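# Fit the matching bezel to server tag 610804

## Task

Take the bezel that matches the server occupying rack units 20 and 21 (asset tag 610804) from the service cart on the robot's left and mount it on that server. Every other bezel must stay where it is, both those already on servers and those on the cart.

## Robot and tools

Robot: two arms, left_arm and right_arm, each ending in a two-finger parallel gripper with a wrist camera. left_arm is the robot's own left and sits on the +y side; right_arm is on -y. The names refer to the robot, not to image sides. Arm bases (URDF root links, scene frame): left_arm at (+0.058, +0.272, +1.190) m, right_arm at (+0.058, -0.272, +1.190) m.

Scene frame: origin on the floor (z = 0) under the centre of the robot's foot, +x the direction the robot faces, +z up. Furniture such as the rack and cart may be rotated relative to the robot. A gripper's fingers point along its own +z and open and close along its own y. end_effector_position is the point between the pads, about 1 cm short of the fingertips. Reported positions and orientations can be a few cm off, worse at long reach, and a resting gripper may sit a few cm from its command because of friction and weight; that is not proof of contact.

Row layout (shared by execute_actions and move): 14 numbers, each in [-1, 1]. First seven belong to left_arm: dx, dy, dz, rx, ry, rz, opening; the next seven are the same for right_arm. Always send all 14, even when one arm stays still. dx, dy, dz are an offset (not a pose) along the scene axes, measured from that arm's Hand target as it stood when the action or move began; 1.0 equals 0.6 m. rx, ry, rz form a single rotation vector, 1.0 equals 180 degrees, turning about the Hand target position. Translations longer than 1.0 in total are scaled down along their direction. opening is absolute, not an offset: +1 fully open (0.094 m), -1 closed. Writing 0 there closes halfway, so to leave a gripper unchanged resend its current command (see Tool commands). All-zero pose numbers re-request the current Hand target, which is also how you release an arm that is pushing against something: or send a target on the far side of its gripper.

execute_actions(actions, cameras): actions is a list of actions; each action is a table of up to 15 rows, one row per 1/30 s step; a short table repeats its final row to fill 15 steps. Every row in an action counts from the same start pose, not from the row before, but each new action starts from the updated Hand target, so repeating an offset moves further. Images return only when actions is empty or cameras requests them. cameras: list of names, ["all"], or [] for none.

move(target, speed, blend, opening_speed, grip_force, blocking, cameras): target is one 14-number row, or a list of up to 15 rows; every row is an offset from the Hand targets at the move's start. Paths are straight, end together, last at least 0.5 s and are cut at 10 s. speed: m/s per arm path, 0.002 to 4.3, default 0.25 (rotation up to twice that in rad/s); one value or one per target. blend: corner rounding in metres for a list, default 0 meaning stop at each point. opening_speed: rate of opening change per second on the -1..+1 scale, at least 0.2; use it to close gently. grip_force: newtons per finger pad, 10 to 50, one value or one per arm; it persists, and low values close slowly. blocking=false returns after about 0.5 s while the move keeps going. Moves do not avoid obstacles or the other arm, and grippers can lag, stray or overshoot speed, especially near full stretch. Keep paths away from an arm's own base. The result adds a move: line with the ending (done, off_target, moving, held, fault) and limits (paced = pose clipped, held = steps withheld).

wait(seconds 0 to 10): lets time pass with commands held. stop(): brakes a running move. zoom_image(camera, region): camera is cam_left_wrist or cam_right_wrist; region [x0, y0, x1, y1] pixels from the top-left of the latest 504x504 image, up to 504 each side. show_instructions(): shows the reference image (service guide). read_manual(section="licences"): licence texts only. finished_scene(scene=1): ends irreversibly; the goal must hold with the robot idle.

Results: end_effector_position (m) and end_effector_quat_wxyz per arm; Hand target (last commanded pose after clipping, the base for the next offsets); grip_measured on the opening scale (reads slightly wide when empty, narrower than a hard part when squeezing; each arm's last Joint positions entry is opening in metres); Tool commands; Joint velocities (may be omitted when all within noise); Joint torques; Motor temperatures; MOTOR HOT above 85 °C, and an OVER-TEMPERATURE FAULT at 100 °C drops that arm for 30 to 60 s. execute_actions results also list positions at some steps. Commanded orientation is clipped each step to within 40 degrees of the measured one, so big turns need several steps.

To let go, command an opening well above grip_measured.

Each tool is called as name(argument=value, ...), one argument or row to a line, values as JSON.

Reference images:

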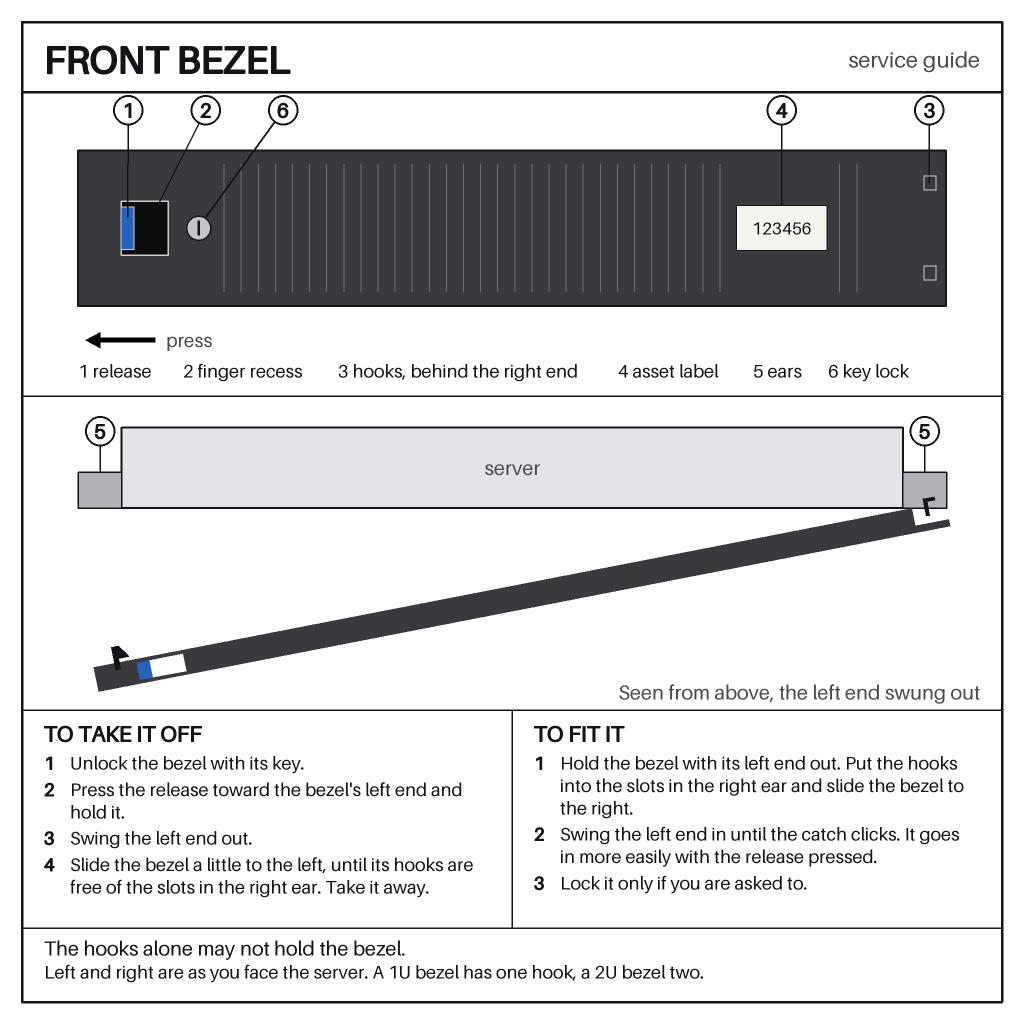

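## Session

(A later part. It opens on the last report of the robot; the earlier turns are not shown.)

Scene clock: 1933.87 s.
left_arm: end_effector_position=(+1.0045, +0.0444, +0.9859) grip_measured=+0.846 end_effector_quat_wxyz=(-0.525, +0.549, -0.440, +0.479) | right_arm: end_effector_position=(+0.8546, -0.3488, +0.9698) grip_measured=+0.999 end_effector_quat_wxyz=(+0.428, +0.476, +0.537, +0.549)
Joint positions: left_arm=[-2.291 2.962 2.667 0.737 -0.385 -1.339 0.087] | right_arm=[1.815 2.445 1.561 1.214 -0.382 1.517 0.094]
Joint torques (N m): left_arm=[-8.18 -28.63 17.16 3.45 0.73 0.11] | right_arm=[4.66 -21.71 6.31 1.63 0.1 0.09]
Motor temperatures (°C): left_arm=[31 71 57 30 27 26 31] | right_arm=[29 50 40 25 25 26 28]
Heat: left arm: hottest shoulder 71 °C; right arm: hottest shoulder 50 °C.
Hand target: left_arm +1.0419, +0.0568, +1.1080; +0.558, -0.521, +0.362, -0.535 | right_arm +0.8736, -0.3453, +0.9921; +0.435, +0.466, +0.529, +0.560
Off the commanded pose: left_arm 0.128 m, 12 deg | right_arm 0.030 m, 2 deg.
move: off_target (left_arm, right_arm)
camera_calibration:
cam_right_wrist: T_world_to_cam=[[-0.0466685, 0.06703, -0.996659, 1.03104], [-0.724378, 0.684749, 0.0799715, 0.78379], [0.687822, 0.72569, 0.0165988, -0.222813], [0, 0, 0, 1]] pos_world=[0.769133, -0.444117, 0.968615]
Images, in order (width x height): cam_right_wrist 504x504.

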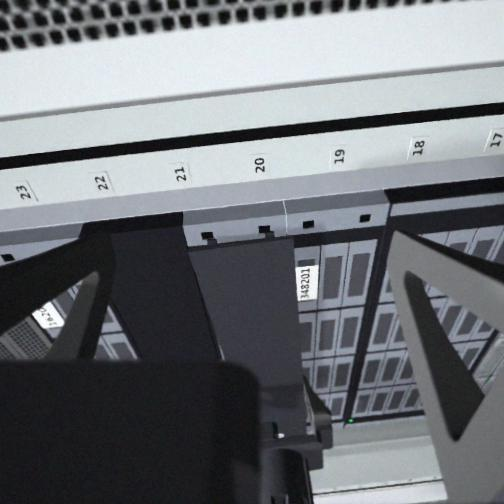

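move(
  target=[0,-0.003,0.025,0,0,0,0.75,0.0,0,0,0,0,0,1],
  speed=0.03,
  cameras=[],
)

move(
  target=[0.0,0.0,0.006,0,0,0,0.75,0.0,0,0,0,0,0,1],
  speed=0.03,
  cameras=[],
)

Scene clock: 1941.87 s.
left_arm: end_effector_position=(+1.0045, +0.0443, +0.9859) grip_measured=+0.846 end_effector_quat_wxyz=(-0.525, +0.549, -0.440, +0.479) | right_arm: end_effector_position=(+0.8546, -0.3488, +0.9698) grip_measured=+0.999 end_effector_quat_wxyz=(+0.428, +0.476, +0.537, +0.549)
Joint positions: left_arm=[-2.291 2.962 2.667 0.737 -0.385 -1.339 0.087] | right_arm=[1.815 2.445 1.561 1.214 -0.382 1.517 0.094]
Joint torques (N m): left_arm=[-8.64 -31.15 14.41 3.58 0.46 0.14] | right_arm=[5.3 -21.89 6.5 1.57 0.11 0.15]
Motor temperatures (°C): left_arm=[31 71 58 30 27 26 31] | right_arm=[29 50 40 25 25 26 28]
Heat: left arm: hottest shoulder 71 °C; right arm: hottest shoulder 50 °C.
Hand target: left_arm +1.0419, +0.0548, +1.1230; +0.558, -0.521, +0.362, -0.535 | right_arm +0.8736, -0.3453, +0.9921; +0.435, +0.466, +0.529, +0.560
Off the commanded pose: left_arm 0.142 m, 12 deg | right_arm 0.030 m, 2 deg.
move: off_target (left_arm, right_arm)
No camera images: "cameras" was empty.

Scene clock: 1942.57 s.
left_arm: end_effector_position=(+1.0045, +0.0444, +0.9859) grip_measured=+0.846 end_effector_quat_wxyz=(-0.525, +0.549, -0.440, +0.479) | right_arm: end_effector_position=(+0.8546, -0.3488, +0.9698) grip_measured=+0.999 end_effector_quat_wxyz=(+0.428, +0.476, +0.537, +0.549)
Joint positions: left_arm=[-2.291 2.962 2.667 0.737 -0.385 -1.339 0.087] | right_arm=[1.815 2.445 1.561 1.214 -0.382 1.517 0.094]
Joint torques (N m): left_arm=[-8.88 -31.68 13.59 3.62 0.43 0.15] | right_arm=[4.42 -22.3 6.35 1.48 0.1 0.15]
Motor temperatures (°C): left_arm=[31 71 58 30 27 26 31] | right_arm=[29 50 40 25 25 26 28]
Heat: left arm: hottest shoulder 71 °C; right arm: hottest shoulder 50 °C.
Hand target: left_arm +1.0419, +0.0548, +1.1266; +0.558, -0.521, +0.362, -0.535 | right_arm +0.8736, -0.3453, +0.9921; +0.435, +0.466, +0.529, +0.560
Off the commanded pose: left_arm 0.146 m, 12 deg | right_arm 0.030 m, 2 deg.
move: off_target (left_arm, right_arm)
No camera images: "cameras" was empty.

move(
  target=[0.0,0.0,0.004,0,0,0,0.75,0.0,0,0,0,0,0,1],
  speed=0.02,
  cameras=[],
)

move(
  target=[0.0,0.0,0.004,0,0,0,0.75,0.0,0,0,0,0,0,1],
  speed=0.02,
  cameras=[],
)

Scene clock: 1946.00 s.
left_arm: end_effector_position=(+1.0046, +0.0447, +0.9862) grip_measured=+0.846 end_effector_quat_wxyz=(-0.525, +0.549, -0.440, +0.478) | right_arm: end_effector_position=(+0.8546, -0.3488, +0.9698) grip_measured=+0.999 end_effector_quat_wxyz=(+0.428, +0.476, +0.537, +0.549)
Joint positions: left_arm=[-2.291 2.962 2.667 0.737 -0.386 -1.339 0.087] | right_arm=[1.815 2.445 1.561 1.214 -0.382 1.517 0.094]
Joint torques (N m): left_arm=[-9 -32.03 13.08 3.69 0.5 0.15] | right_arm=[4.54 -22.48 6.31 1.47 0.1 0.07]
Motor temperatures (°C): left_arm=[31 72 58 30 27 26 31] | right_arm=[29 50 40 25 25 26 28]
Heat: left arm: hottest shoulder 72 °C; right arm: hottest shoulder 50 °C.
Hand target: left_arm +1.0419, +0.0549, +1.1290; +0.558, -0.521, +0.362, -0.535 | right_arm +0.8736, -0.3453, +0.9921; +0.435, +0.466, +0.529, +0.560
Off the commanded pose: left_arm 0.148 m, 12 deg | right_arm 0.030 m, 2 deg.
move: off_target (left_arm, right_arm)
No camera images: "cameras" was empty.

Scene clock: 1946.80 s.
left_arm: end_effector_position=(+1.0060, +0.0458, +0.9897) grip_measured=+0.846 end_effector_quat_wxyz=(-0.527, +0.549, -0.438, +0.478) | right_arm: end_effector_position=(+0.8546, -0.3488, +0.9698) grip_measured=+0.999 end_effector_quat_wxyz=(+0.428, +0.476, +0.537, +0.549)
Joint positions: left_arm=[-2.291 2.958 2.667 0.737 -0.389 -1.339 0.087] | right_arm=[1.815 2.445 1.561 1.214 -0.382 1.517 0.094]
Joint torques (N m): left_arm=[-8.88 -32.32 12.44 3.69 0.54 0.18] | right_arm=[4.54 -22.83 6.45 1.54 0.06 0.13]
Motor temperatures (°C): left_arm=[31 72 58 30 27 26 31] | right_arm=[29 50 40 25 25 26 28]
Heat: left arm: hottest shoulder 72 °C; right arm: hottest shoulder 50 °C.
Hand target: left_arm +1.0419, +0.0548, +1.1316; +0.558, -0.521, +0.362, -0.535 | right_arm +0.8736, -0.3453, +0.9921; +0.435, +0.466, +0.529, +0.560
Off the commanded pose: left_arm 0.146 m, 12 deg | right_arm 0.030 m, 2 deg.
move: off_target (left_arm, right_arm)
No camera images: "cameras" was empty.

move(
  target=[0.0,-0.015,0.0,0,0,0,0.75,0.0,0,0,0,0,0,1],
  speed=0.02,
  cameras=["cam_right_wrist"],
)

zoom_image(
  camera="cam_right_wrist",
  region=[170, 200, 300, 330],
)

Scene clock: 1950.17 s.
left_arm: end_effector_position=(+1.0059, +0.0466, +0.9895) grip_measured=+0.846 end_effector_quat_wxyz=(-0.528, +0.551, -0.437, +0.477) | right_arm: end_effector_position=(+0.8546, -0.3488, +0.9698) grip_measured=+0.999 end_effector_quat_wxyz=(+0.428, +0.476, +0.537, +0.549)
Joint positions: left_arm=[-2.291 2.958 2.667 0.737 -0.394 -1.339 0.087] | right_arm=[1.815 2.445 1.561 1.214 -0.382 1.517 0.094]
Joint torques (N m): left_arm=[-9.64 -31.44 14.15 3.48 0.4 0.22] | right_arm=[4.72 -21.83 6.24 1.62 0.11 0.11]
Motor temperatures (°C): left_arm=[31 73 57 30 26 26 31] | right_arm=[29 49 40 25 25 26 28]
Heat: left arm: hottest shoulder 73 °C; right arm: hottest shoulder 49 °C.
Hand target: left_arm +1.0419, +0.0458, +1.1316; +0.558, -0.521, +0.362, -0.535 | right_arm +0.8736, -0.3453, +0.9921; +0.435, +0.466, +0.529, +0.560
Off the commanded pose: left_arm 0.147 m, 12 deg | right_arm 0.030 m, 2 deg.
move: off_target (left_arm, right_arm)
camera_calibration:
cam_right_wrist: T_world_to_cam=[[-0.0466685, 0.06703, -0.996659, 1.03104], [-0.724378, 0.684749, 0.0799715, 0.78379], [0.687822, 0.72569, 0.0165988, -0.222813], [0, 0, 0, 1]] pos_world=[0.769133, -0.444117, 0.968615]
Images, in order (width x height): cam_right_wrist 504x504.

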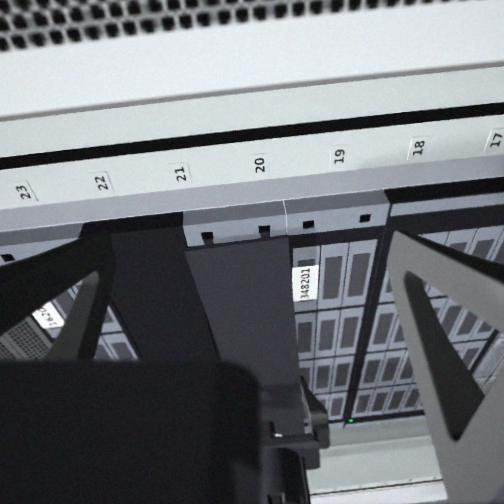

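Scaled by 3.877.

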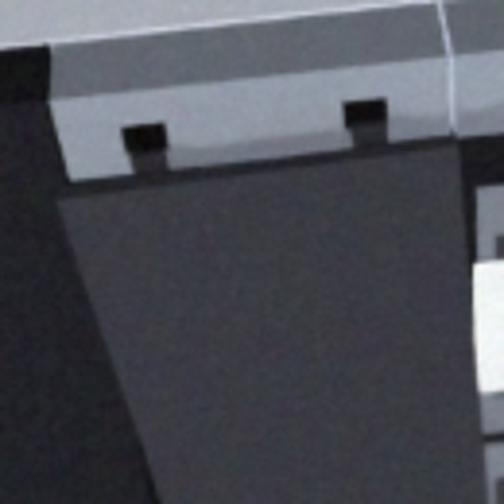

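move(
  target=[0.0,-0.008,0.004,0,0,0,0.75,0.0,0,0,0,0,0,1],
  speed=0.02,
  cameras=[],
)

move(
  target=[0.0,-0.005,0.002,0,0,0,0.75,0.0,0,0,0,0,0,1],
  speed=0.02,
  cameras=[],
)

Scene clock: 1954.53 s.
left_arm: end_effector_position=(+1.0058, +0.0473, +0.9893) grip_measured=+0.846 end_effector_quat_wxyz=(-0.528, +0.552, -0.436, +0.476) | right_arm: end_effector_position=(+0.8546, -0.3488, +0.9698) grip_measured=+0.999 end_effector_quat_wxyz=(+0.428, +0.476, +0.537, +0.549)
Joint positions: left_arm=[-2.291 2.958 2.667 0.737 -0.398 -1.339 0.087] | right_arm=[1.815 2.445 1.561 1.214 -0.382 1.517 0.094]
Joint torques (N m): left_arm=[-9.99 -31.44 14.39 3.43 0.36 0.25] | right_arm=[4.66 -22.3 6.32 1.55 0.08 0.08]
Motor temperatures (°C): left_arm=[31 74 57 30 26 26 31] | right_arm=[29 49 40 25 25 26 28]
Heat: left arm: hottest shoulder 74 °C; right arm: hottest shoulder 49 °C.
Hand target: left_arm +1.0420, +0.0412, +1.1339; +0.558, -0.521, +0.361, -0.535 | right_arm +0.8736, -0.3453, +0.9921; +0.435, +0.466, +0.529, +0.560
Off the commanded pose: left_arm 0.149 m, 12 deg | right_arm 0.030 m, 2 deg.
move: off_target (left_arm, right_arm)
No camera images: "cameras" was empty.

Scene clock: 1955.23 s.
left_arm: end_effector_position=(+1.0054, +0.0465, +0.9894) grip_measured=+0.846 end_effector_quat_wxyz=(-0.528, +0.553, -0.435, +0.475) | right_arm: end_effector_position=(+0.8546, -0.3488, +0.9698) grip_measured=+0.999 end_effector_quat_wxyz=(+0.428, +0.476, +0.537, +0.549)
Joint positions: left_arm=[-2.292 2.958 2.667 0.737 -0.402 -1.339 0.087] | right_arm=[1.815 2.445 1.561 1.214 -0.382 1.517 0.094]
Joint torques (N m): left_arm=[-10.46 -31.33 14.65 3.34 0.35 0.29] | right_arm=[4.6 -22.3 6.31 1.61 0.07 0.15]
Motor temperatures (°C): left_arm=[31 74 57 30 26 26 31] | right_arm=[29 49 40 25 25 26 28]
Heat: left arm: hottest shoulder 74 °C; right arm: hottest shoulder 49 °C.
Hand target: left_arm +1.0420, +0.0382, +1.1351; +0.558, -0.521, +0.361, -0.535 | right_arm +0.8736, -0.3453, +0.9921; +0.435, +0.466, +0.529, +0.560
Off the commanded pose: left_arm 0.150 m, 12 deg | right_arm 0.030 m, 2 deg.
move: off_target (left_arm, right_arm)
No camera images: "cameras" was empty.

move(
  target=[0.0,-0.004,0.002,0,0,0,0.75,0.0,0,0,0,0,0,1],
  speed=0.02,
  cameras=[],
)

move(
  target=[0.0,-0.002,0.002,0,0,0,0.75,0.0,0,0,0,0,0,1],
  speed=0.02,
  cameras=[],
)

Scene clock: 1958.23 s.
left_arm: end_effector_position=(+1.0046, +0.0431, +0.9903) grip_measured=+0.846 end_effector_quat_wxyz=(-0.528, +0.553, -0.435, +0.475) | right_arm: end_effector_position=(+0.8546, -0.3488, +0.9698) grip_measured=+0.999 end_effector_quat_wxyz=(+0.428, +0.476, +0.537, +0.549)
Joint positions: left_arm=[-2.296 2.958 2.667 0.737 -0.405 -1.339 0.087] | right_arm=[1.815 2.445 1.561 1.214 -0.382 1.517 0.094]
Joint torques (N m): left_arm=[-10.81 -31.27 14.79 3.33 0.4 0.3] | right_arm=[4.72 -22.53 6.3 1.61 0.05 0.09]
Motor temperatures (°C): left_arm=[31 75 57 30 26 26 31] | right_arm=[29 49 40 25 25 26 28]
Heat: left arm: hottest shoulder 75 °C; right arm: hottest shoulder 49 °C.
Hand target: left_arm +1.0419, +0.0356, +1.1364; +0.558, -0.521, +0.362, -0.535 | right_arm +0.8736, -0.3453, +0.9921; +0.435, +0.466, +0.529, +0.560
Off the commanded pose: left_arm 0.151 m, 12 deg | right_arm 0.030 m, 2 deg.
move: off_target (left_arm, right_arm)
No camera images: "cameras" was empty.

Scene clock: 1958.93 s.
left_arm: end_effector_position=(+1.0043, +0.0422, +0.9905) grip_measured=+0.846 end_effector_quat_wxyz=(-0.528, +0.554, -0.435, +0.475) | right_arm: end_effector_position=(+0.8546, -0.3488, +0.9698) grip_measured=+0.999 end_effector_quat_wxyz=(+0.428, +0.476, +0.537, +0.549)
Joint positions: left_arm=[-2.298 2.958 2.667 0.737 -0.407 -1.339 0.087] | right_arm=[1.815 2.445 1.561 1.214 -0.382 1.517 0.094]
Joint torques (N m): left_arm=[-9.64 -31.44 14.69 3.32 0.4 0.28] | right_arm=[5.19 -22.07 6.24 1.51 0.06 0.11]
Motor temperatures (°C): left_arm=[31 75 57 30 26 26 31] | right_arm=[29 49 40 25 25 26 28]
Heat: left arm: hottest shoulder 75 °C; right arm: hottest shoulder 49 °C.
Hand target: left_arm +1.0419, +0.0345, +1.1375; +0.558, -0.521, +0.362, -0.535 | right_arm +0.8736, -0.3453, +0.9921; +0.435, +0.466, +0.529, +0.560
Off the commanded pose: left_arm 0.152 m, 12 deg | right_arm 0.030 m, 2 deg.
move: off_target (left_arm, right_arm)
No camera images: "cameras" was empty.

move(
  target=[0.012,0,0,0,0,0,0.75,0.0,0,0,0,0,0,1],
  speed=0.02,
  cameras=[],
)

move(
  target=[0.006,0,0,0,0,0,0.75,0.0,0,0,0,0,0,1],
  speed=0.02,
  cameras=[],
)

Scene clock: 1965.70 s.
left_arm: end_effector_position=(+1.0042, +0.0415, +0.9907) grip_measured=+0.846 end_effector_quat_wxyz=(-0.527, +0.553, -0.435, +0.475) | right_arm: end_effector_position=(+0.8546, -0.3488, +0.9698) grip_measured=+0.999 end_effector_quat_wxyz=(+0.428, +0.476, +0.537, +0.549)
Joint positions: left_arm=[-2.298 2.958 2.667 0.737 -0.407 -1.339 0.087] | right_arm=[1.815 2.445 1.561 1.214 -0.382 1.517 0.094]
Joint torques (N m): left_arm=[-10.17 -31.03 16.2 2.86 0.47 0.29] | right_arm=[4.72 -22.3 6.16 1.65 0.1 0.12]
Motor temperatures (°C): left_arm=[31 76 57 30 26 26 31] | right_arm=[29 49 40 25 25 26 28]
Heat: left arm: hottest shoulder 76 °C; right arm: hottest shoulder 49 °C.
Hand target: left_arm +1.0492, +0.0345, +1.1375; +0.558, -0.521, +0.362, -0.535 | right_arm +0.8736, -0.3453, +0.9921; +0.435, +0.466, +0.529, +0.560
Off the commanded pose: left_arm 0.154 m, 12 deg | right_arm 0.030 m, 2 deg.
move: off_target (left_arm, right_arm)
No camera images: "cameras" was empty.

Scene clock: 1966.70 s.
left_arm: end_effector_position=(+1.0042, +0.0415, +0.9907) grip_measured=+0.846 end_effector_quat_wxyz=(-0.527, +0.553, -0.435, +0.475) | right_arm: end_effector_position=(+0.8546, -0.3488, +0.9698) grip_measured=+0.999 end_effector_quat_wxyz=(+0.428, +0.476, +0.537, +0.549)
Joint positions: left_arm=[-2.298 2.958 2.667 0.737 -0.407 -1.339 0.087] | right_arm=[1.815 2.445 1.561 1.214 -0.382 1.517 0.094]
Joint torques (N m): left_arm=[-9.99 -30.8 16.94 2.66 0.51 0.29] | right_arm=[4.84 -22.12 6.32 1.63 0.1 0.1]
Motor temperatures (°C): left_arm=[31 76 57 30 26 26 31] | right_arm=[29 49 40 25 25 26 28]
Heat: left arm: hottest shoulder 76 °C; right arm: hottest shoulder 49 °C.
Hand target: left_arm +1.0528, +0.0345, +1.1375; +0.558, -0.521, +0.362, -0.535 | right_arm +0.8736, -0.3453, +0.9921; +0.435, +0.466, +0.529, +0.560
Off the commanded pose: left_arm 0.155 m, 12 deg | right_arm 0.030 m, 2 deg.
move: off_target (left_arm, right_arm)
No camera images: "cameras" was empty.

move(
  target=[0.006,0,0,0,0,0,0.75,0.0,0,0,0,0,0,1],
  speed=0.03,
  cameras=[],
)

move(
  target=[0.006,0,0,0,0,0,0.75,0.0,0,0,0,0,0,1],
  speed=0.03,
  cameras=["cam_right_wrist"],
)

zoom_image(
  camera="cam_right_wrist",
  region=[170, 200, 300, 330],
)

Scene clock: 1970.80 s.
left_arm: end_effector_position=(+1.0062, +0.0414, +0.9920) grip_measured=+0.846 end_effector_quat_wxyz=(-0.527, +0.553, -0.438, +0.474) | right_arm: end_effector_position=(+0.8546, -0.3488, +0.9698) grip_measured=+0.999 end_effector_quat_wxyz=(+0.428, +0.476, +0.537, +0.549)
Joint positions: left_arm=[-2.298 2.958 2.676 0.723 -0.407 -1.337 0.087] | right_arm=[1.815 2.445 1.561 1.214 -0.382 1.517 0.094]
Joint torques (N m): left_arm=[-9.88 -30.62 17.91 2.69 0.56 0.26] | right_arm=[4.84 -22.36 6.34 1.57 0.11 0.12]
Motor temperatures (°C): left_arm=[31 76 58 29 26 26 31] | right_arm=[29 49 40 25 25 26 28]
Heat: left arm: hottest shoulder 76 °C; right arm: hottest shoulder 49 °C.
Hand target: left_arm +1.0563, +0.0345, +1.1375; +0.558, -0.521, +0.362, -0.535 | right_arm +0.8736, -0.3453, +0.9921; +0.435, +0.466, +0.529, +0.560
Off the commanded pose: left_arm 0.154 m, 12 deg | right_arm 0.030 m, 2 deg.
move: off_target (left_arm, right_arm)
No camera images: "cameras" was empty.

Scene clock: 1971.83 s.
left_arm: end_effector_position=(+1.0073, +0.0416, +0.9928) grip_measured=+0.846 end_effector_quat_wxyz=(-0.527, +0.554, -0.438, +0.473) | right_arm: end_effector_position=(+0.8546, -0.3488, +0.9698) grip_measured=+0.999 end_effector_quat_wxyz=(+0.428, +0.476, +0.537, +0.549)
Joint positions: left_arm=[-2.298 2.962 2.687 0.716 -0.408 -1.336 0.087] | right_arm=[1.815 2.445 1.561 1.214 -0.382 1.517 0.094]
Joint torques (N m): left_arm=[-9.88 -29.92 19.22 2.35 0.69 0.24] | right_arm=[4.01 -22.95 6.32 1.39 0.1 0.12]
Motor temperatures (°C): left_arm=[31 76 58 29 26 26 31] | right_arm=[29 49 40 25 25 26 28]
Heat: left arm: hottest shoulder 76 °C; right arm: hottest shoulder 49 °C.
Hand target: left_arm +1.0599, +0.0345, +1.1372; +0.558, -0.521, +0.362, -0.535 | right_arm +0.8736, -0.3453, +0.9921; +0.435, +0.466, +0.529, +0.560
Off the commanded pose: left_arm 0.154 m, 12 deg | right_arm 0.030 m, 2 deg.
move: off_target (left_arm, right_arm)
camera_calibration:
cam_right_wrist: T_world_to_cam=[[-0.0466685, 0.06703, -0.996659, 1.03104], [-0.724378, 0.684749, 0.0799715, 0.78379], [0.687822, 0.72569, 0.0165988, -0.222813], [0, 0, 0, 1]] pos_world=[0.769133, -0.444117, 0.968615]
Images, in order (width x height): cam_right_wrist 504x504.

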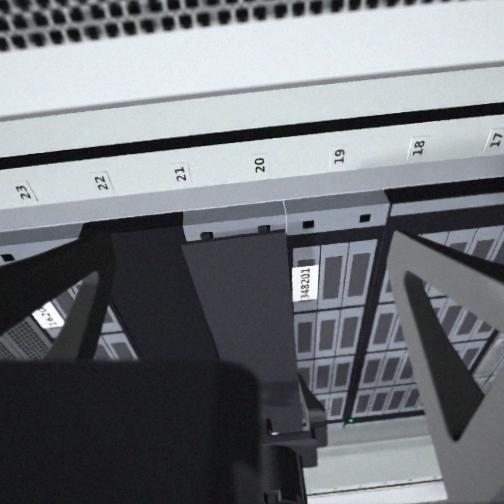

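Scaled by 3.877.

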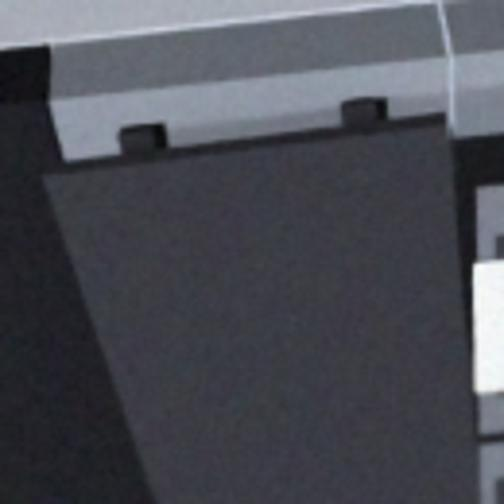

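move(
  target=[0.0,0.02,-0.003,0,0,0,0.75,0.0,0,0,0,0,0,1],
  speed=0.03,
  cameras=[],
)

move(
  target=[0.0,0.008,-0.001,0,0,0,0.75,0.0,0,0,0,0,0,1],
  speed=0.03,
  cameras=[],
)

Scene clock: 1975.67 s.
left_arm: end_effector_position=(+1.0073, +0.0414, +0.9929) grip_measured=+0.846 end_effector_quat_wxyz=(-0.527, +0.553, -0.438, +0.473) | right_arm: end_effector_position=(+0.8546, -0.3488, +0.9698) grip_measured=+0.999 end_effector_quat_wxyz=(+0.428, +0.476, +0.537, +0.549)
Joint positions: left_arm=[-2.298 2.962 2.687 0.716 -0.407 -1.336 0.087] | right_arm=[1.815 2.445 1.561 1.214 -0.382 1.517 0.094]
Joint torques (N m): left_arm=[-9 -30.8 17.29 2.69 1.11 0.19] | right_arm=[4.54 -22.3 6.24 1.61 0.08 0.11]
Motor temperatures (°C): left_arm=[31 74 61 29 26 26 31] | right_arm=[29 49 40 25 25 26 28]
Heat: left arm: hottest shoulder 74 °C; right arm: hottest shoulder 49 °C.
Hand target: left_arm +1.0599, +0.0465, +1.1354; +0.558, -0.521, +0.362, -0.535 | right_arm +0.8736, -0.3453, +0.9921; +0.435, +0.466, +0.529, +0.560
Off the commanded pose: left_arm 0.152 m, 12 deg | right_arm 0.030 m, 2 deg.
move: off_target (left_arm, right_arm)
No camera images: "cameras" was empty.

Scene clock: 1976.40 s.
left_arm: end_effector_position=(+1.0074, +0.0411, +0.9934) grip_measured=+0.846 end_effector_quat_wxyz=(-0.527, +0.552, -0.438, +0.475) | right_arm: end_effector_position=(+0.8546, -0.3488, +0.9698) grip_measured=+0.999 end_effector_quat_wxyz=(+0.428, +0.476, +0.537, +0.549)
Joint positions: left_arm=[-2.298 2.962 2.687 0.717 -0.404 -1.336 0.087] | right_arm=[1.815 2.445 1.561 1.214 -0.382 1.517 0.094]
Joint torques (N m): left_arm=[-8.53 -31.15 16.38 2.8 1.18 0.15] | right_arm=[4.54 -22.53 6.35 1.51 0.12 0.1]
Motor temperatures (°C): left_arm=[31 74 61 29 26 26 31] | right_arm=[29 49 40 25 25 26 28]
Heat: left arm: hottest shoulder 74 °C; right arm: hottest shoulder 49 °C.
Hand target: left_arm +1.0599, +0.0511, +1.1349; +0.558, -0.521, +0.362, -0.535 | right_arm +0.8736, -0.3453, +0.9921; +0.435, +0.466, +0.529, +0.560
Off the commanded pose: left_arm 0.151 m, 12 deg | right_arm 0.030 m, 2 deg.
move: off_target (left_arm, right_arm)
No camera images: "cameras" was empty.

move(
  target=[0.0,0.01,-0.002,0,0,0,0.75,0.0,0,0,0,0,0,1],
  speed=0.03,
  cameras=[],
)

move(
  target=[0.0,0.006,-0.004,0,0,0,0.75,0.0,0,0,0,0,0,1],
  speed=0.03,
  cameras=["cam_right_wrist"],
)

zoom_image(
  camera="cam_right_wrist",
  region=[170, 200, 300, 330],
)

Scene clock: 1980.67 s.
left_arm: end_effector_position=(+1.0075, +0.0415, +0.9934) grip_measured=+0.846 end_effector_quat_wxyz=(-0.527, +0.551, -0.438, +0.476) | right_arm: end_effector_position=(+0.8546, -0.3488, +0.9698) grip_measured=+0.999 end_effector_quat_wxyz=(+0.428, +0.476, +0.537, +0.549)
Joint positions: left_arm=[-2.297 2.962 2.686 0.719 -0.4 -1.336 0.087] | right_arm=[1.815 2.445 1.561 1.214 -0.382 1.517 0.094]
Joint torques (N m): left_arm=[-8.12 -31.62 15.42 2.93 1.26 0.11] | right_arm=[4.07 -21.95 6.48 1.62 0.09 0.12]
Motor temperatures (°C): left_arm=[31 73 62 29 27 26 31] | right_arm=[29 49 40 25 25 26 28]
Heat: left arm: hottest shoulder 73 °C; right arm: hottest shoulder 49 °C.
Hand target: left_arm +1.0599, +0.0572, +1.1338; +0.558, -0.521, +0.362, -0.535 | right_arm +0.8736, -0.3453, +0.9921; +0.435, +0.466, +0.529, +0.560
Off the commanded pose: left_arm 0.151 m, 12 deg | right_arm 0.030 m, 2 deg.
move: off_target (left_arm, right_arm)
No camera images: "cameras" was empty.

Scene clock: 1981.37 s.
left_arm: end_effector_position=(+1.0073, +0.0417, +0.9929) grip_measured=+0.846 end_effector_quat_wxyz=(-0.526, +0.550, -0.439, +0.478) | right_arm: end_effector_position=(+0.8546, -0.3488, +0.9698) grip_measured=+0.999 end_effector_quat_wxyz=(+0.428, +0.476, +0.537, +0.549)
Joint positions: left_arm=[-2.296 2.962 2.684 0.722 -0.395 -1.336 0.087] | right_arm=[1.815 2.445 1.561 1.214 -0.382 1.517 0.094]
Joint torques (N m): left_arm=[-7.88 -31.62 15.31 2.89 1.19 0.09] | right_arm=[4.89 -22.71 6.24 1.39 0.11 0.11]
Motor temperatures (°C): left_arm=[31 72 62 29 27 26 31] | right_arm=[29 49 40 25 25 26 28]
Heat: left arm: hottest shoulder 72 °C; right arm: hottest shoulder 49 °C.
Hand target: left_arm +1.0599, +0.0608, +1.1314; +0.558, -0.521, +0.362, -0.535 | right_arm +0.8736, -0.3453, +0.9921; +0.435, +0.466, +0.529, +0.560
Off the commanded pose: left_arm 0.149 m, 12 deg | right_arm 0.030 m, 2 deg.
move: off_target (left_arm, right_arm)
camera_calibration:
cam_right_wrist: T_world_to_cam=[[-0.0466685, 0.06703, -0.996659, 1.03104], [-0.724378, 0.684749, 0.0799715, 0.78379], [0.687822, 0.72569, 0.0165988, -0.222813], [0, 0, 0, 1]] pos_world=[0.769133, -0.444117, 0.968615]
Images, in order (width x height): cam_right_wrist 504x504.

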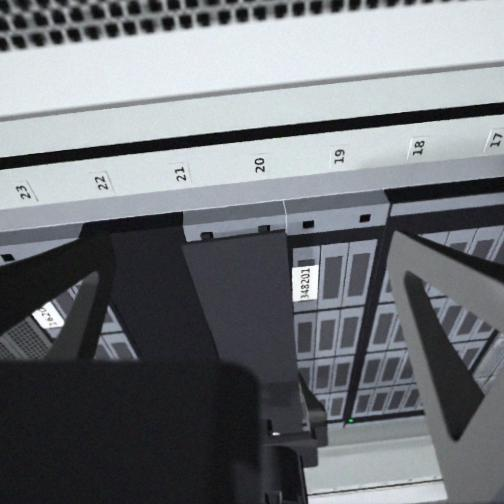

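Scaled by 3.877.

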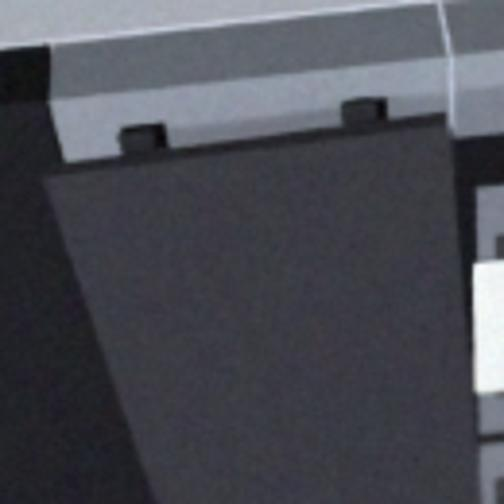

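move(
  target=[0.0,0.008,-0.006,0,0,0,0.75,0.0,0,0,0,0,0,1],
  speed=0.03,
  cameras=[],
)

move(
  target=[0.0,0.004,-0.006,0,0,0,0.75,0.0,0,0,0,0,0,1],
  speed=0.03,
  cameras=[],
)

Scene clock: 1985.87 s.
left_arm: end_effector_position=(+1.0073, +0.0420, +0.9925) grip_measured=+0.846 end_effector_quat_wxyz=(-0.526, +0.549, -0.439, +0.479) | right_arm: end_effector_position=(+0.8546, -0.3488, +0.9698) grip_measured=+0.999 end_effector_quat_wxyz=(+0.428, +0.476, +0.537, +0.549)
Joint positions: left_arm=[-2.295 2.962 2.682 0.725 -0.39 -1.336 0.087] | right_arm=[1.815 2.445 1.561 1.214 -0.382 1.517 0.094]
Joint torques (N m): left_arm=[-7.53 -31.38 15.24 2.93 1.22 0.05] | right_arm=[4.78 -22.01 6.43 1.69 0.05 0.11]
Motor temperatures (°C): left_arm=[31 71 62 29 27 26 32] | right_arm=[29 49 39 25 25 26 28]
Heat: left arm: hottest shoulder 71 °C; right arm: hottest shoulder 49 °C.
Hand target: left_arm +1.0599, +0.0657, +1.1277; +0.558, -0.521, +0.362, -0.535 | right_arm +0.8736, -0.3453, +0.9921; +0.435, +0.466, +0.529, +0.560
Off the commanded pose: left_arm 0.147 m, 12 deg | right_arm 0.030 m, 2 deg.
move: off_target (left_arm, right_arm)
No camera images: "cameras" was empty.

Scene clock: 1986.57 s.
left_arm: end_effector_position=(+1.0073, +0.0423, +0.9925) grip_measured=+0.846 end_effector_quat_wxyz=(-0.526, +0.547, -0.439, +0.480) | right_arm: end_effector_position=(+0.8546, -0.3488, +0.9698) grip_measured=+0.999 end_effector_quat_wxyz=(+0.428, +0.476, +0.537, +0.549)
Joint positions: left_arm=[-2.294 2.962 2.681 0.727 -0.385 -1.337 0.087] | right_arm=[1.815 2.445 1.561 1.214 -0.382 1.517 0.094]
Joint torques (N m): left_arm=[-7.24 -31.03 15.61 2.85 1.16 0.01] | right_arm=[5.13 -22.18 6.38 1.43 0.07 0.14]
Motor temperatures (°C): left_arm=[31 71 62 29 27 26 32] | right_arm=[29 49 39 25 25 26 28]
Heat: left arm: hottest shoulder 71 °C; right arm: hottest shoulder 49 °C.
Hand target: left_arm +1.0599, +0.0683, +1.1240; +0.558, -0.521, +0.362, -0.535 | right_arm +0.8736, -0.3453, +0.9921; +0.435, +0.466, +0.529, +0.560
Off the commanded pose: left_arm 0.144 m, 12 deg | right_arm 0.030 m, 2 deg.
move: off_target (left_arm, right_arm)
No camera images: "cameras" was empty.

move(
  target=[0.0,0.006,-0.008,0,0,0,0.75,0.0,0,0,0,0,0,1],
  speed=0.03,
  cameras=[],
)

move(
  target=[0.0,0.004,-0.006,0,0,0,0.75,0.0,0,0,0,0,0,1],
  speed=0.03,
  cameras=[],
)

move(
  target=[0.0,0.002,-0.005,0,0,0,0.75,0.0,0,0,0,0,0,1],
  speed=0.03,
  cameras=["cam_right_wrist"],
)

zoom_image(
  camera="cam_right_wrist",
  region=[170, 200, 300, 330],
)

Scene clock: 1990.83 s.
left_arm: end_effector_position=(+1.0075, +0.0423, +0.9928) grip_measured=+0.846 end_effector_quat_wxyz=(-0.526, +0.546, -0.439, +0.482) | right_arm: end_effector_position=(+0.8546, -0.3488, +0.9698) grip_measured=+0.999 end_effector_quat_wxyz=(+0.428, +0.476, +0.537, +0.549)
Joint positions: left_arm=[-2.293 2.962 2.681 0.729 -0.382 -1.338 0.087] | right_arm=[1.815 2.445 1.561 1.214 -0.382 1.517 0.094]
Joint torques (N m): left_arm=[-6.95 -30.45 16.08 2.8 1.22 0] | right_arm=[4.89 -22.07 6.45 1.51 0.08 0.12]
Motor temperatures (°C): left_arm=[31 70 63 29 27 26 32] | right_arm=[29 49 39 25 25 26 28]
Heat: left arm: hottest shoulder 70 °C; right arm: hottest shoulder 49 °C.
Hand target: left_arm +1.0598, +0.0715, +1.1193; +0.558, -0.521, +0.362, -0.535 | right_arm +0.8736, -0.3453, +0.9921; +0.435, +0.466, +0.529, +0.560
Off the commanded pose: left_arm 0.140 m, 12 deg | right_arm 0.030 m, 2 deg.
move: off_target (left_arm, right_arm)
No camera images: "cameras" was empty.

Scene clock: 1991.53 s.
left_arm: end_effector_position=(+1.0075, +0.0426, +0.9924) grip_measured=+0.846 end_effector_quat_wxyz=(-0.526, +0.545, -0.440, +0.483) | right_arm: end_effector_position=(+0.8546, -0.3488, +0.9698) grip_measured=+0.999 end_effector_quat_wxyz=(+0.428, +0.476, +0.537, +0.549)
Joint positions: left_arm=[-2.292 2.962 2.681 0.73 -0.378 -1.338 0.087] | right_arm=[1.815 2.445 1.561 1.214 -0.382 1.517 0.094]
Joint velocities: left_arm=[within noise] | right_arm=[0.015 -0.015 -0.012 -0.002 -0.154 -0.051 0]
Joint torques (N m): left_arm=[-6.59 -29.98 16.43 2.74 1.18 -0.03] | right_arm=[4.66 -21.66 6.34 1.52 0.08 0.12]
Motor temperatures (°C): left_arm=[31 70 63 29 27 26 32] | right_arm=[29 49 39 25 25 26 28]
Heat: left arm: hottest shoulder 70 °C; right arm: hottest shoulder 49 °C.
Hand target: left_arm +1.0599, +0.0741, +1.1156; +0.558, -0.522, +0.362, -0.535 | right_arm +0.8736, -0.3453, +0.9921; +0.435, +0.466, +0.529, +0.560
Off the commanded pose: left_arm 0.138 m, 12 deg | right_arm 0.030 m, 2 deg.
move: off_target (left_arm, right_arm)
No camera images: "cameras" was empty.

Scene clock: 1992.23 s.
left_arm: end_effector_position=(+1.0074, +0.0427, +0.9922) grip_measured=+0.846 end_effector_quat_wxyz=(-0.525, +0.544, -0.440, +0.484) | right_arm: end_effector_position=(+0.8546, -0.3488, +0.9698) grip_measured=+0.999 end_effector_quat_wxyz=(+0.428, +0.476, +0.537, +0.549)
Joint positions: left_arm=[-2.291 2.963 2.681 0.732 -0.374 -1.338 0.087] | right_arm=[1.815 2.445 1.561 1.214 -0.382 1.517 0.094]
Joint torques (N m): left_arm=[-6.53 -29.74 16.85 2.65 1.13 -0.05] | right_arm=[4.72 -22.24 6.12 1.48 0.12 0.11]
Motor temperatures (°C): left_arm=[31 71 63 29 27 26 32] | right_arm=[29 49 39 25 25 26 28]
Heat: left arm: hottest shoulder 71 °C; right arm: hottest shoulder 49 °C.
Hand target: left_arm +1.0599, +0.0754, +1.1128; +0.558, -0.521, +0.362, -0.535 | right_arm +0.8736, -0.3453, +0.9921; +0.435, +0.466, +0.529, +0.560
Off the commanded pose: left_arm 0.135 m, 12 deg | right_arm 0.030 m, 2 deg.
move: off_target (left_arm, right_arm)
camera_calibration:
cam_right_wrist: T_world_to_cam=[[-0.0466685, 0.06703, -0.996659, 1.03104], [-0.724378, 0.684749, 0.0799715, 0.78379], [0.687822, 0.72569, 0.0165988, -0.222813], [0, 0, 0, 1]] pos_world=[0.769133, -0.444117, 0.968615]
Images, in order (width x height): cam_right_wrist 504x504.

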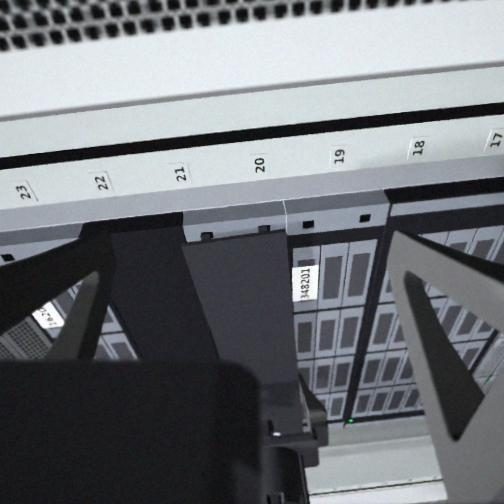

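Scaled by 3.877.

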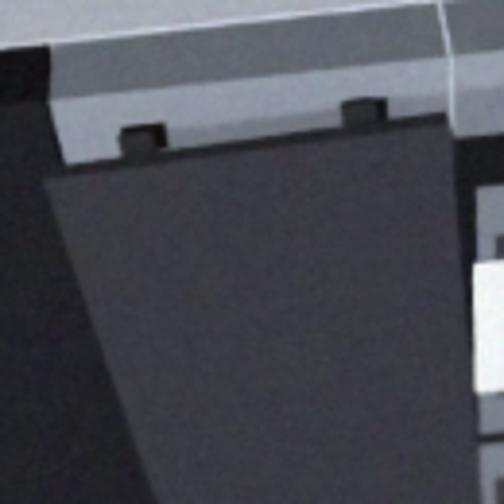

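move(
  target=[0.01,0.0,0,0,0,0,0.75,0.0,0,0,0,0,0,1],
  speed=0.03,
  cameras=[],
)

move(
  target=[0.01,0.0,-0.003,0,0,0,0.75,0.0,0,0,0,0,0,1],
  speed=0.03,
  cameras=["cam_right_wrist"],
)

zoom_image(
  camera="cam_right_wrist",
  region=[170, 200, 300, 330],
)

Scene clock: 1998.03 s.
left_arm: end_effector_position=(+1.0072, +0.0426, +0.9919) grip_measured=+0.846 end_effector_quat_wxyz=(-0.525, +0.543, -0.440, +0.485) | right_arm: end_effector_position=(+0.8546, -0.3488, +0.9698) grip_measured=+0.999 end_effector_quat_wxyz=(+0.428, +0.476, +0.537, +0.549)
Joint positions: left_arm=[-2.291 2.964 2.681 0.733 -0.371 -1.338 0.087] | right_arm=[1.815 2.445 1.561 1.214 -0.382 1.517 0.094]
Joint torques (N m): left_arm=[-6.42 -29.51 17.92 2.24 1.08 -0.06] | right_arm=[4.31 -22.95 6.2 1.5 0.09 0.11]
Motor temperatures (°C): left_arm=[31 73 64 29 27 26 32] | right_arm=[29 49 39 25 25 26 28]
Heat: left arm: hottest shoulder 73 °C; right arm: hottest shoulder 49 °C.
Hand target: left_arm +1.0659, +0.0752, +1.1127; +0.558, -0.521, +0.362, -0.535 | right_arm +0.8736, -0.3453, +0.9921; +0.435, +0.466, +0.529, +0.560
Off the commanded pose: left_arm 0.138 m, 12 deg | right_arm 0.030 m, 2 deg.
move: off_target (left_arm, right_arm)
No camera images: "cameras" was empty.

Scene clock: 1999.23 s.
left_arm: end_effector_position=(+1.0072, +0.0425, +0.9916) grip_measured=+0.846 end_effector_quat_wxyz=(-0.526, +0.542, -0.439, +0.487) | right_arm: end_effector_position=(+0.8546, -0.3488, +0.9698) grip_measured=+0.999 end_effector_quat_wxyz=(+0.428, +0.476, +0.537, +0.549)
Joint positions: left_arm=[-2.291 2.971 2.693 0.733 -0.369 -1.338 0.087] | right_arm=[1.815 2.445 1.561 1.214 -0.382 1.517 0.094]
Joint torques (N m): left_arm=[-6.3 -29.45 18.78 1.7 1.09 -0.09] | right_arm=[4.37 -22.18 6.34 1.5 0.08 0.1]
Motor temperatures (°C): left_arm=[31 73 65 29 27 26 32] | right_arm=[29 49 39 25 25 26 28]
Heat: left arm: hottest shoulder 73 °C; right arm: hottest shoulder 49 °C.
Hand target: left_arm +1.0719, +0.0752, +1.1110; +0.558, -0.521, +0.362, -0.535 | right_arm +0.8736, -0.3453, +0.9921; +0.435, +0.466, +0.529, +0.560
Off the commanded pose: left_arm 0.140 m, 11 deg | right_arm 0.030 m, 2 deg.
move: off_target (left_arm, right_arm)
camera_calibration:
cam_right_wrist: T_world_to_cam=[[-0.0466685, 0.06703, -0.996659, 1.03104], [-0.724378, 0.684749, 0.0799715, 0.78379], [0.687822, 0.72569, 0.0165988, -0.222813], [0, 0, 0, 1]] pos_world=[0.769133, -0.444117, 0.968615]
Images, in order (width x height): cam_right_wrist 504x504.

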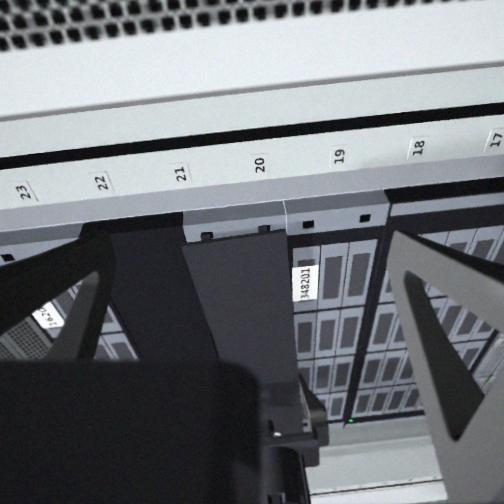

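Scaled by 3.877.

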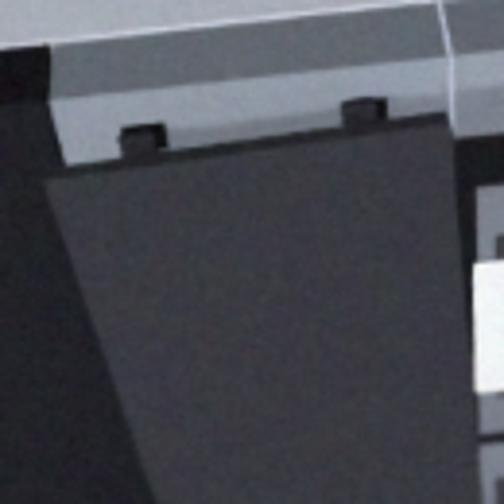

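move(
  target=[0.0,0.0,-0.006,0,0,0,0.75,0.0,0,0,0,0,0,1],
  speed=0.03,
  cameras=[],
)

move(
  target=[0.0,0.0,-0.006,0,0,0,0.75,0.0,0,0,0,0,0,1],
  speed=0.03,
  cameras=["cam_right_wrist"],
)

zoom_image(
  camera="cam_right_wrist",
  region=[170, 200, 300, 330],
)

Scene clock: 2004.77 s.
left_arm: end_effector_position=(+1.0072, +0.0427, +0.9912) grip_measured=+0.846 end_effector_quat_wxyz=(-0.527, +0.540, -0.437, +0.489) | right_arm: end_effector_position=(+0.8546, -0.3488, +0.9698) grip_measured=+0.999 end_effector_quat_wxyz=(+0.428, +0.476, +0.537, +0.549)
Joint positions: left_arm=[-2.29 2.983 2.711 0.734 -0.366 -1.336 0.087] | right_arm=[1.815 2.445 1.561 1.214 -0.382 1.517 0.094]
Joint torques (N m): left_arm=[-6.48 -29.45 18.74 1.48 1.02 -0.11] | right_arm=[4.66 -22.53 6.42 1.47 0.1 0.09]
Motor temperatures (°C): left_arm=[31 72 66 29 28 26 32] | right_arm=[29 49 39 25 25 26 28]
Heat: left arm: hottest shoulder 72 °C; right arm: hottest shoulder 49 °C.
Hand target: left_arm +1.0718, +0.0752, +1.1073; +0.558, -0.521, +0.361, -0.535 | right_arm +0.8736, -0.3453, +0.9921; +0.435, +0.466, +0.529, +0.560
Off the commanded pose: left_arm 0.137 m, 11 deg | right_arm 0.030 m, 2 deg.
move: off_target (left_arm, right_arm)
No camera images: "cameras" was empty.

Scene clock: 2006.03 s.
left_arm: end_effector_position=(+1.0075, +0.0462, +0.9881) grip_measured=+0.846 end_effector_quat_wxyz=(-0.529, +0.539, -0.436, +0.489) | right_arm: end_effector_position=(+0.8546, -0.3488, +0.9698) grip_measured=+0.999 end_effector_quat_wxyz=(+0.428, +0.476, +0.537, +0.549)
Joint positions: left_arm=[-2.285 3 2.737 0.73 -0.361 -1.335 0.087] | right_arm=[1.815 2.445 1.561 1.214 -0.382 1.517 0.094]
Joint torques (N m): left_arm=[-6.59 -29.45 18.63 1.25 0.92 -0.14] | right_arm=[4.66 -22.18 6.26 1.66 0.11 0.1]
Motor temperatures (°C): left_arm=[31 72 66 29 28 26 32] | right_arm=[29 49 39 25 25 26 28]
Heat: left arm: hottest shoulder 72 °C; right arm: hottest shoulder 49 °C.
Hand target: left_arm +1.0719, +0.0753, +1.1036; +0.558, -0.521, +0.362, -0.535 | right_arm +0.8736, -0.3453, +0.9921; +0.435, +0.466, +0.529, +0.560
Off the commanded pose: left_arm 0.136 m, 11 deg | right_arm 0.030 m, 2 deg.
move: off_target (left_arm, right_arm)
camera_calibration:
cam_right_wrist: T_world_to_cam=[[-0.0466685, 0.06703, -0.996659, 1.03104], [-0.724378, 0.684749, 0.0799715, 0.78379], [0.687822, 0.72569, 0.0165988, -0.222813], [0, 0, 0, 1]] pos_world=[0.769133, -0.444117, 0.968615]
Images, in order (width x height): cam_right_wrist 504x504.

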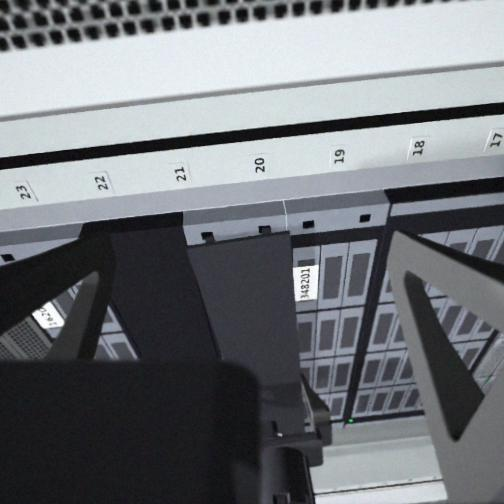

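Scaled by 3.877.

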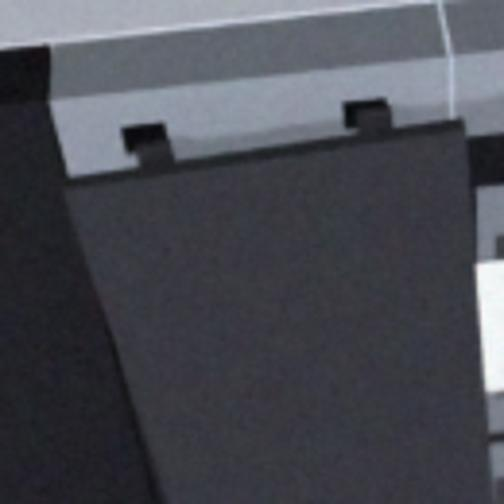

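move(
  target=[-0.003,-0.03,0.008,0,0,0,0.75,0.0,0,0,0,0,0,1],
  speed=0.03,
  cameras=[],
)

move(
  target=[0.0,-0.01,0.004,0,0,0,0.75,0.0,0,0,0,0,0,1],
  speed=0.03,
  cameras=[],
)

Scene clock: 2010.83 s.
left_arm: end_effector_position=(+1.0075, +0.0470, +0.9866) grip_measured=+0.846 end_effector_quat_wxyz=(-0.533, +0.544, -0.429, +0.486) | right_arm: end_effector_position=(+0.8546, -0.3488, +0.9698) grip_measured=+0.999 end_effector_quat_wxyz=(+0.428, +0.476, +0.537, +0.549)
Joint positions: left_arm=[-2.287 3.031 2.794 0.71 -0.38 -1.337 0.087] | right_arm=[1.815 2.445 1.561 1.214 -0.382 1.517 0.094]
Joint torques (N m): left_arm=[-7.94 -29.63 18.81 0.96 0.93 -0.01] | right_arm=[5.13 -22.12 6.3 1.7 0.04 0.13]
Motor temperatures (°C): left_arm=[30 72 67 29 27 26 32] | right_arm=[29 49 39 25 25 26 28]
Heat: left arm: hottest shoulder 72 °C; right arm: hottest shoulder 49 °C.
Hand target: left_arm +1.0701, +0.0572, +1.1086; +0.558, -0.522, +0.362, -0.535 | right_arm +0.8736, -0.3453, +0.9921; +0.435, +0.466, +0.529, +0.560
Off the commanded pose: left_arm 0.137 m, 10 deg | right_arm 0.030 m, 2 deg.
move: off_target (left_arm, right_arm)
No camera images: "cameras" was empty.

Scene clock: 2012.07 s.
left_arm: end_effector_position=(+1.0074, +0.0471, +0.9838) grip_measured=+0.846 end_effector_quat_wxyz=(-0.531, +0.548, -0.429, +0.484) | right_arm: end_effector_position=(+0.8546, -0.3488, +0.9698) grip_measured=+0.999 end_effector_quat_wxyz=(+0.428, +0.476, +0.537, +0.549)
Joint positions: left_arm=[-2.287 3.043 2.816 0.695 -0.387 -1.343 0.087] | right_arm=[1.815 2.445 1.561 1.214 -0.382 1.517 0.094]
Joint torques (N m): left_arm=[-8.41 -29.86 18.93 0.98 1 0.09] | right_arm=[4.66 -22.59 6.5 1.46 0.06 0.11]
Motor temperatures (°C): left_arm=[30 72 67 29 27 26 32] | right_arm=[29 49 39 25 25 26 28]
Heat: left arm: hottest shoulder 72 °C; right arm: hottest shoulder 49 °C.
Hand target: left_arm +1.0701, +0.0514, +1.1109; +0.558, -0.521, +0.362, -0.535 | right_arm +0.8736, -0.3453, +0.9921; +0.435, +0.466, +0.529, +0.560
Off the commanded pose: left_arm 0.142 m, 11 deg | right_arm 0.030 m, 2 deg.
elbow stopped short (left arm): the move would have taken joint 3 (elbow) straighter than the controller allows.
move: off_target (left_arm, right_arm)
No camera images: "cameras" was empty.

move(
  target=[-0.015,-0.01,0.015,0,0,0,0.75,0.0,0,0,0,0,0,1],
  speed=0.04,
  cameras=[],
)

move(
  target=[0.0,-0.005,0.01,0,0,0,0.75,0.0,0,0,0,0,0,1],
  speed=0.03,
  cameras=[],
)

Scene clock: 2015.30 s.
left_arm: end_effector_position=(+1.0073, +0.0458, +0.9803) grip_measured=+0.846 end_effector_quat_wxyz=(-0.527, +0.551, -0.434, +0.479) | right_arm: end_effector_position=(+0.8546, -0.3488, +0.9698) grip_measured=+0.999 end_effector_quat_wxyz=(+0.428, +0.476, +0.537, +0.549)
Joint positions: left_arm=[-2.288 3.036 2.802 0.684 -0.39 -1.344 0.087] | right_arm=[1.815 2.445 1.561 1.214 -0.382 1.517 0.094]
Joint torques (N m): left_arm=[-9.29 -29.86 19.25 1.87 0.56 0.2] | right_arm=[4.95 -21.95 6.28 1.4 0.11 0.09]
Motor temperatures (°C): left_arm=[31 73 67 29 27 26 32] | right_arm=[29 49 39 25 25 26 28]
Heat: left arm: hottest shoulder 73 °C; right arm: hottest shoulder 49 °C.
Hand target: left_arm +1.0611, +0.0452, +1.1200; +0.558, -0.521, +0.362, -0.535 | right_arm +0.8736, -0.3453, +0.9921; +0.435, +0.466, +0.529, +0.560
Off the commanded pose: left_arm 0.150 m, 12 deg | right_arm 0.030 m, 2 deg.
move: off_target (left_arm, right_arm)
No camera images: "cameras" was empty.

Scene clock: 2016.20 s.
left_arm: end_effector_position=(+1.0068, +0.0454, +0.9790) grip_measured=+0.846 end_effector_quat_wxyz=(-0.527, +0.552, -0.436, +0.478) | right_arm: end_effector_position=(+0.8546, -0.3488, +0.9698) grip_measured=+0.999 end_effector_quat_wxyz=(+0.428, +0.476, +0.537, +0.549)
Joint positions: left_arm=[-2.288 3.035 2.799 0.683 -0.391 -1.344 0.087] | right_arm=[1.815 2.445 1.561 1.214 -0.382 1.517 0.094]
Joint torques (N m): left_arm=[-9.52 -30.51 18.69 1.99 0.4 0.25] | right_arm=[4.72 -22.12 6.28 1.5 0.13 0.13]
Motor temperatures (°C): left_arm=[31 73 67 29 27 26 32] | right_arm=[29 49 39 25 25 26 28]
Heat: left arm: hottest shoulder 73 °C; right arm: hottest shoulder 49 °C.
Hand target: left_arm +1.0611, +0.0421, +1.1259; +0.558, -0.521, +0.362, -0.535 | right_arm +0.8736, -0.3453, +0.9921; +0.435, +0.466, +0.529, +0.560
Off the commanded pose: left_arm 0.157 m, 12 deg | right_arm 0.030 m, 2 deg.
move: off_target (left_arm, right_arm)
No camera images: "cameras" was empty.

move(
  target=[-0.012,-0.003,0.01,0,0,0,0.75,0.0,0,0,0,0,0,1],
  speed=0.04,
  cameras=["cam_right_wrist"],
)

zoom_image(
  camera="cam_right_wrist",
  region=[170, 200, 300, 330],
)

Scene clock: 2019.23 s.
left_arm: end_effector_position=(+1.0069, +0.0454, +0.9797) grip_measured=+0.846 end_effector_quat_wxyz=(-0.527, +0.552, -0.435, +0.478) | right_arm: end_effector_position=(+0.8546, -0.3488, +0.9698) grip_measured=+0.999 end_effector_quat_wxyz=(+0.428, +0.476, +0.537, +0.549)
Joint positions: left_arm=[-2.289 3.031 2.794 0.684 -0.393 -1.345 0.087] | right_arm=[1.815 2.445 1.561 1.214 -0.382 1.517 0.094]
Joint torques (N m): left_arm=[-9.99 -31.97 15.47 2.69 0.22 0.3] | right_arm=[4.95 -22.48 6.38 1.63 0.08 0.1]
Motor temperatures (°C): left_arm=[31 72 68 29 27 26 32] | right_arm=[29 49 39 25 25 26 28]
Heat: left arm: hottest shoulder 72 °C; right arm: hottest shoulder 49 °C.
Hand target: left_arm +1.0539, +0.0405, +1.1321; +0.558, -0.521, +0.361, -0.535 | right_arm +0.8736, -0.3453, +0.9921; +0.435, +0.466, +0.529, +0.560
Off the commanded pose: left_arm 0.159 m, 12 deg | right_arm 0.030 m, 2 deg.
move: off_target (left_arm, right_arm)
camera_calibration:
cam_right_wrist: T_world_to_cam=[[-0.0466685, 0.06703, -0.996659, 1.03104], [-0.724378, 0.684749, 0.0799715, 0.78379], [0.687822, 0.72569, 0.0165988, -0.222813], [0, 0, 0, 1]] pos_world=[0.769133, -0.444117, 0.968615]
Images, in order (width x height): cam_right_wrist 504x504.

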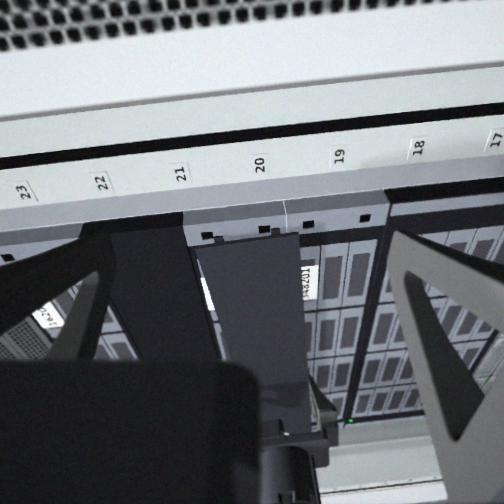

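Scaled by 3.877.

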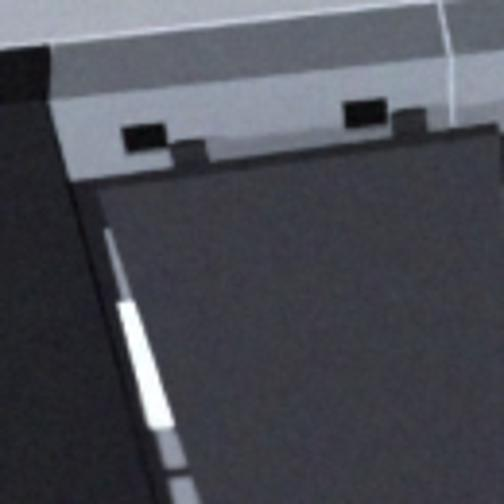

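move(
  target=[-0.004,-0.003,0.01,0,0,0,0.75,0.0,0,0,0,0,0,1],
  speed=0.04,
  cameras=[],
)

move(
  target=[0,-0.002,0.006,0,0,0,0.75,0.0,0,0,0,0,0,1],
  speed=0.04,
  cameras=[],
)

Scene clock: 2022.03 s.
left_arm: end_effector_position=(+1.0071, +0.0454, +0.9803) grip_measured=+0.846 end_effector_quat_wxyz=(-0.527, +0.553, -0.435, +0.477) | right_arm: end_effector_position=(+0.8546, -0.3488, +0.9698) grip_measured=+0.999 end_effector_quat_wxyz=(+0.428, +0.476, +0.537, +0.549)
Joint positions: left_arm=[-2.29 3.028 2.79 0.684 -0.396 -1.345 0.087] | right_arm=[1.815 2.445 1.561 1.214 -0.382 1.517 0.094]
Joint torques (N m): left_arm=[-10.23 -33.08 13.59 3.06 0.19 0.33] | right_arm=[4.89 -22.77 6.27 1.51 0.03 0.11]
Motor temperatures (°C): left_arm=[31 72 68 29 27 26 32] | right_arm=[29 49 39 25 25 26 28]
Heat: left arm: hottest shoulder 72 °C; right arm: hottest shoulder 49 °C.
Hand target: left_arm +1.0515, +0.0387, +1.1380; +0.558, -0.521, +0.362, -0.535 | right_arm +0.8736, -0.3453, +0.9921; +0.435, +0.466, +0.529, +0.560
Off the commanded pose: left_arm 0.164 m, 12 deg | right_arm 0.030 m, 2 deg.
move: off_target (left_arm, right_arm)
No camera images: "cameras" was empty.

Scene clock: 2022.73 s.
left_arm: end_effector_position=(+1.0071, +0.0453, +0.9805) grip_measured=+0.846 end_effector_quat_wxyz=(-0.526, +0.554, -0.435, +0.475) | right_arm: end_effector_position=(+0.8546, -0.3488, +0.9698) grip_measured=+0.999 end_effector_quat_wxyz=(+0.428, +0.476, +0.537, +0.549)
Joint positions: left_arm=[-2.29 3.023 2.782 0.684 -0.4 -1.345 0.087] | right_arm=[1.815 2.445 1.561 1.214 -0.382 1.517 0.094]
Joint torques (N m): left_arm=[-10.4 -33.38 13.35 3.18 0.25 0.34] | right_arm=[4.6 -22.07 6.23 1.48 0.11 0.13]
Motor temperatures (°C): left_arm=[31 72 67 29 27 26 32] | right_arm=[29 49 39 25 25 26 28]
Heat: left arm: hottest shoulder 72 °C; right arm: hottest shoulder 49 °C.
Hand target: left_arm +1.0515, +0.0374, +1.1416; +0.558, -0.521, +0.362, -0.535 | right_arm +0.8736, -0.3453, +0.9921; +0.435, +0.466, +0.529, +0.560
Off the commanded pose: left_arm 0.167 m, 12 deg | right_arm 0.030 m, 2 deg.
move: off_target (left_arm, right_arm)
No camera images: "cameras" was empty.


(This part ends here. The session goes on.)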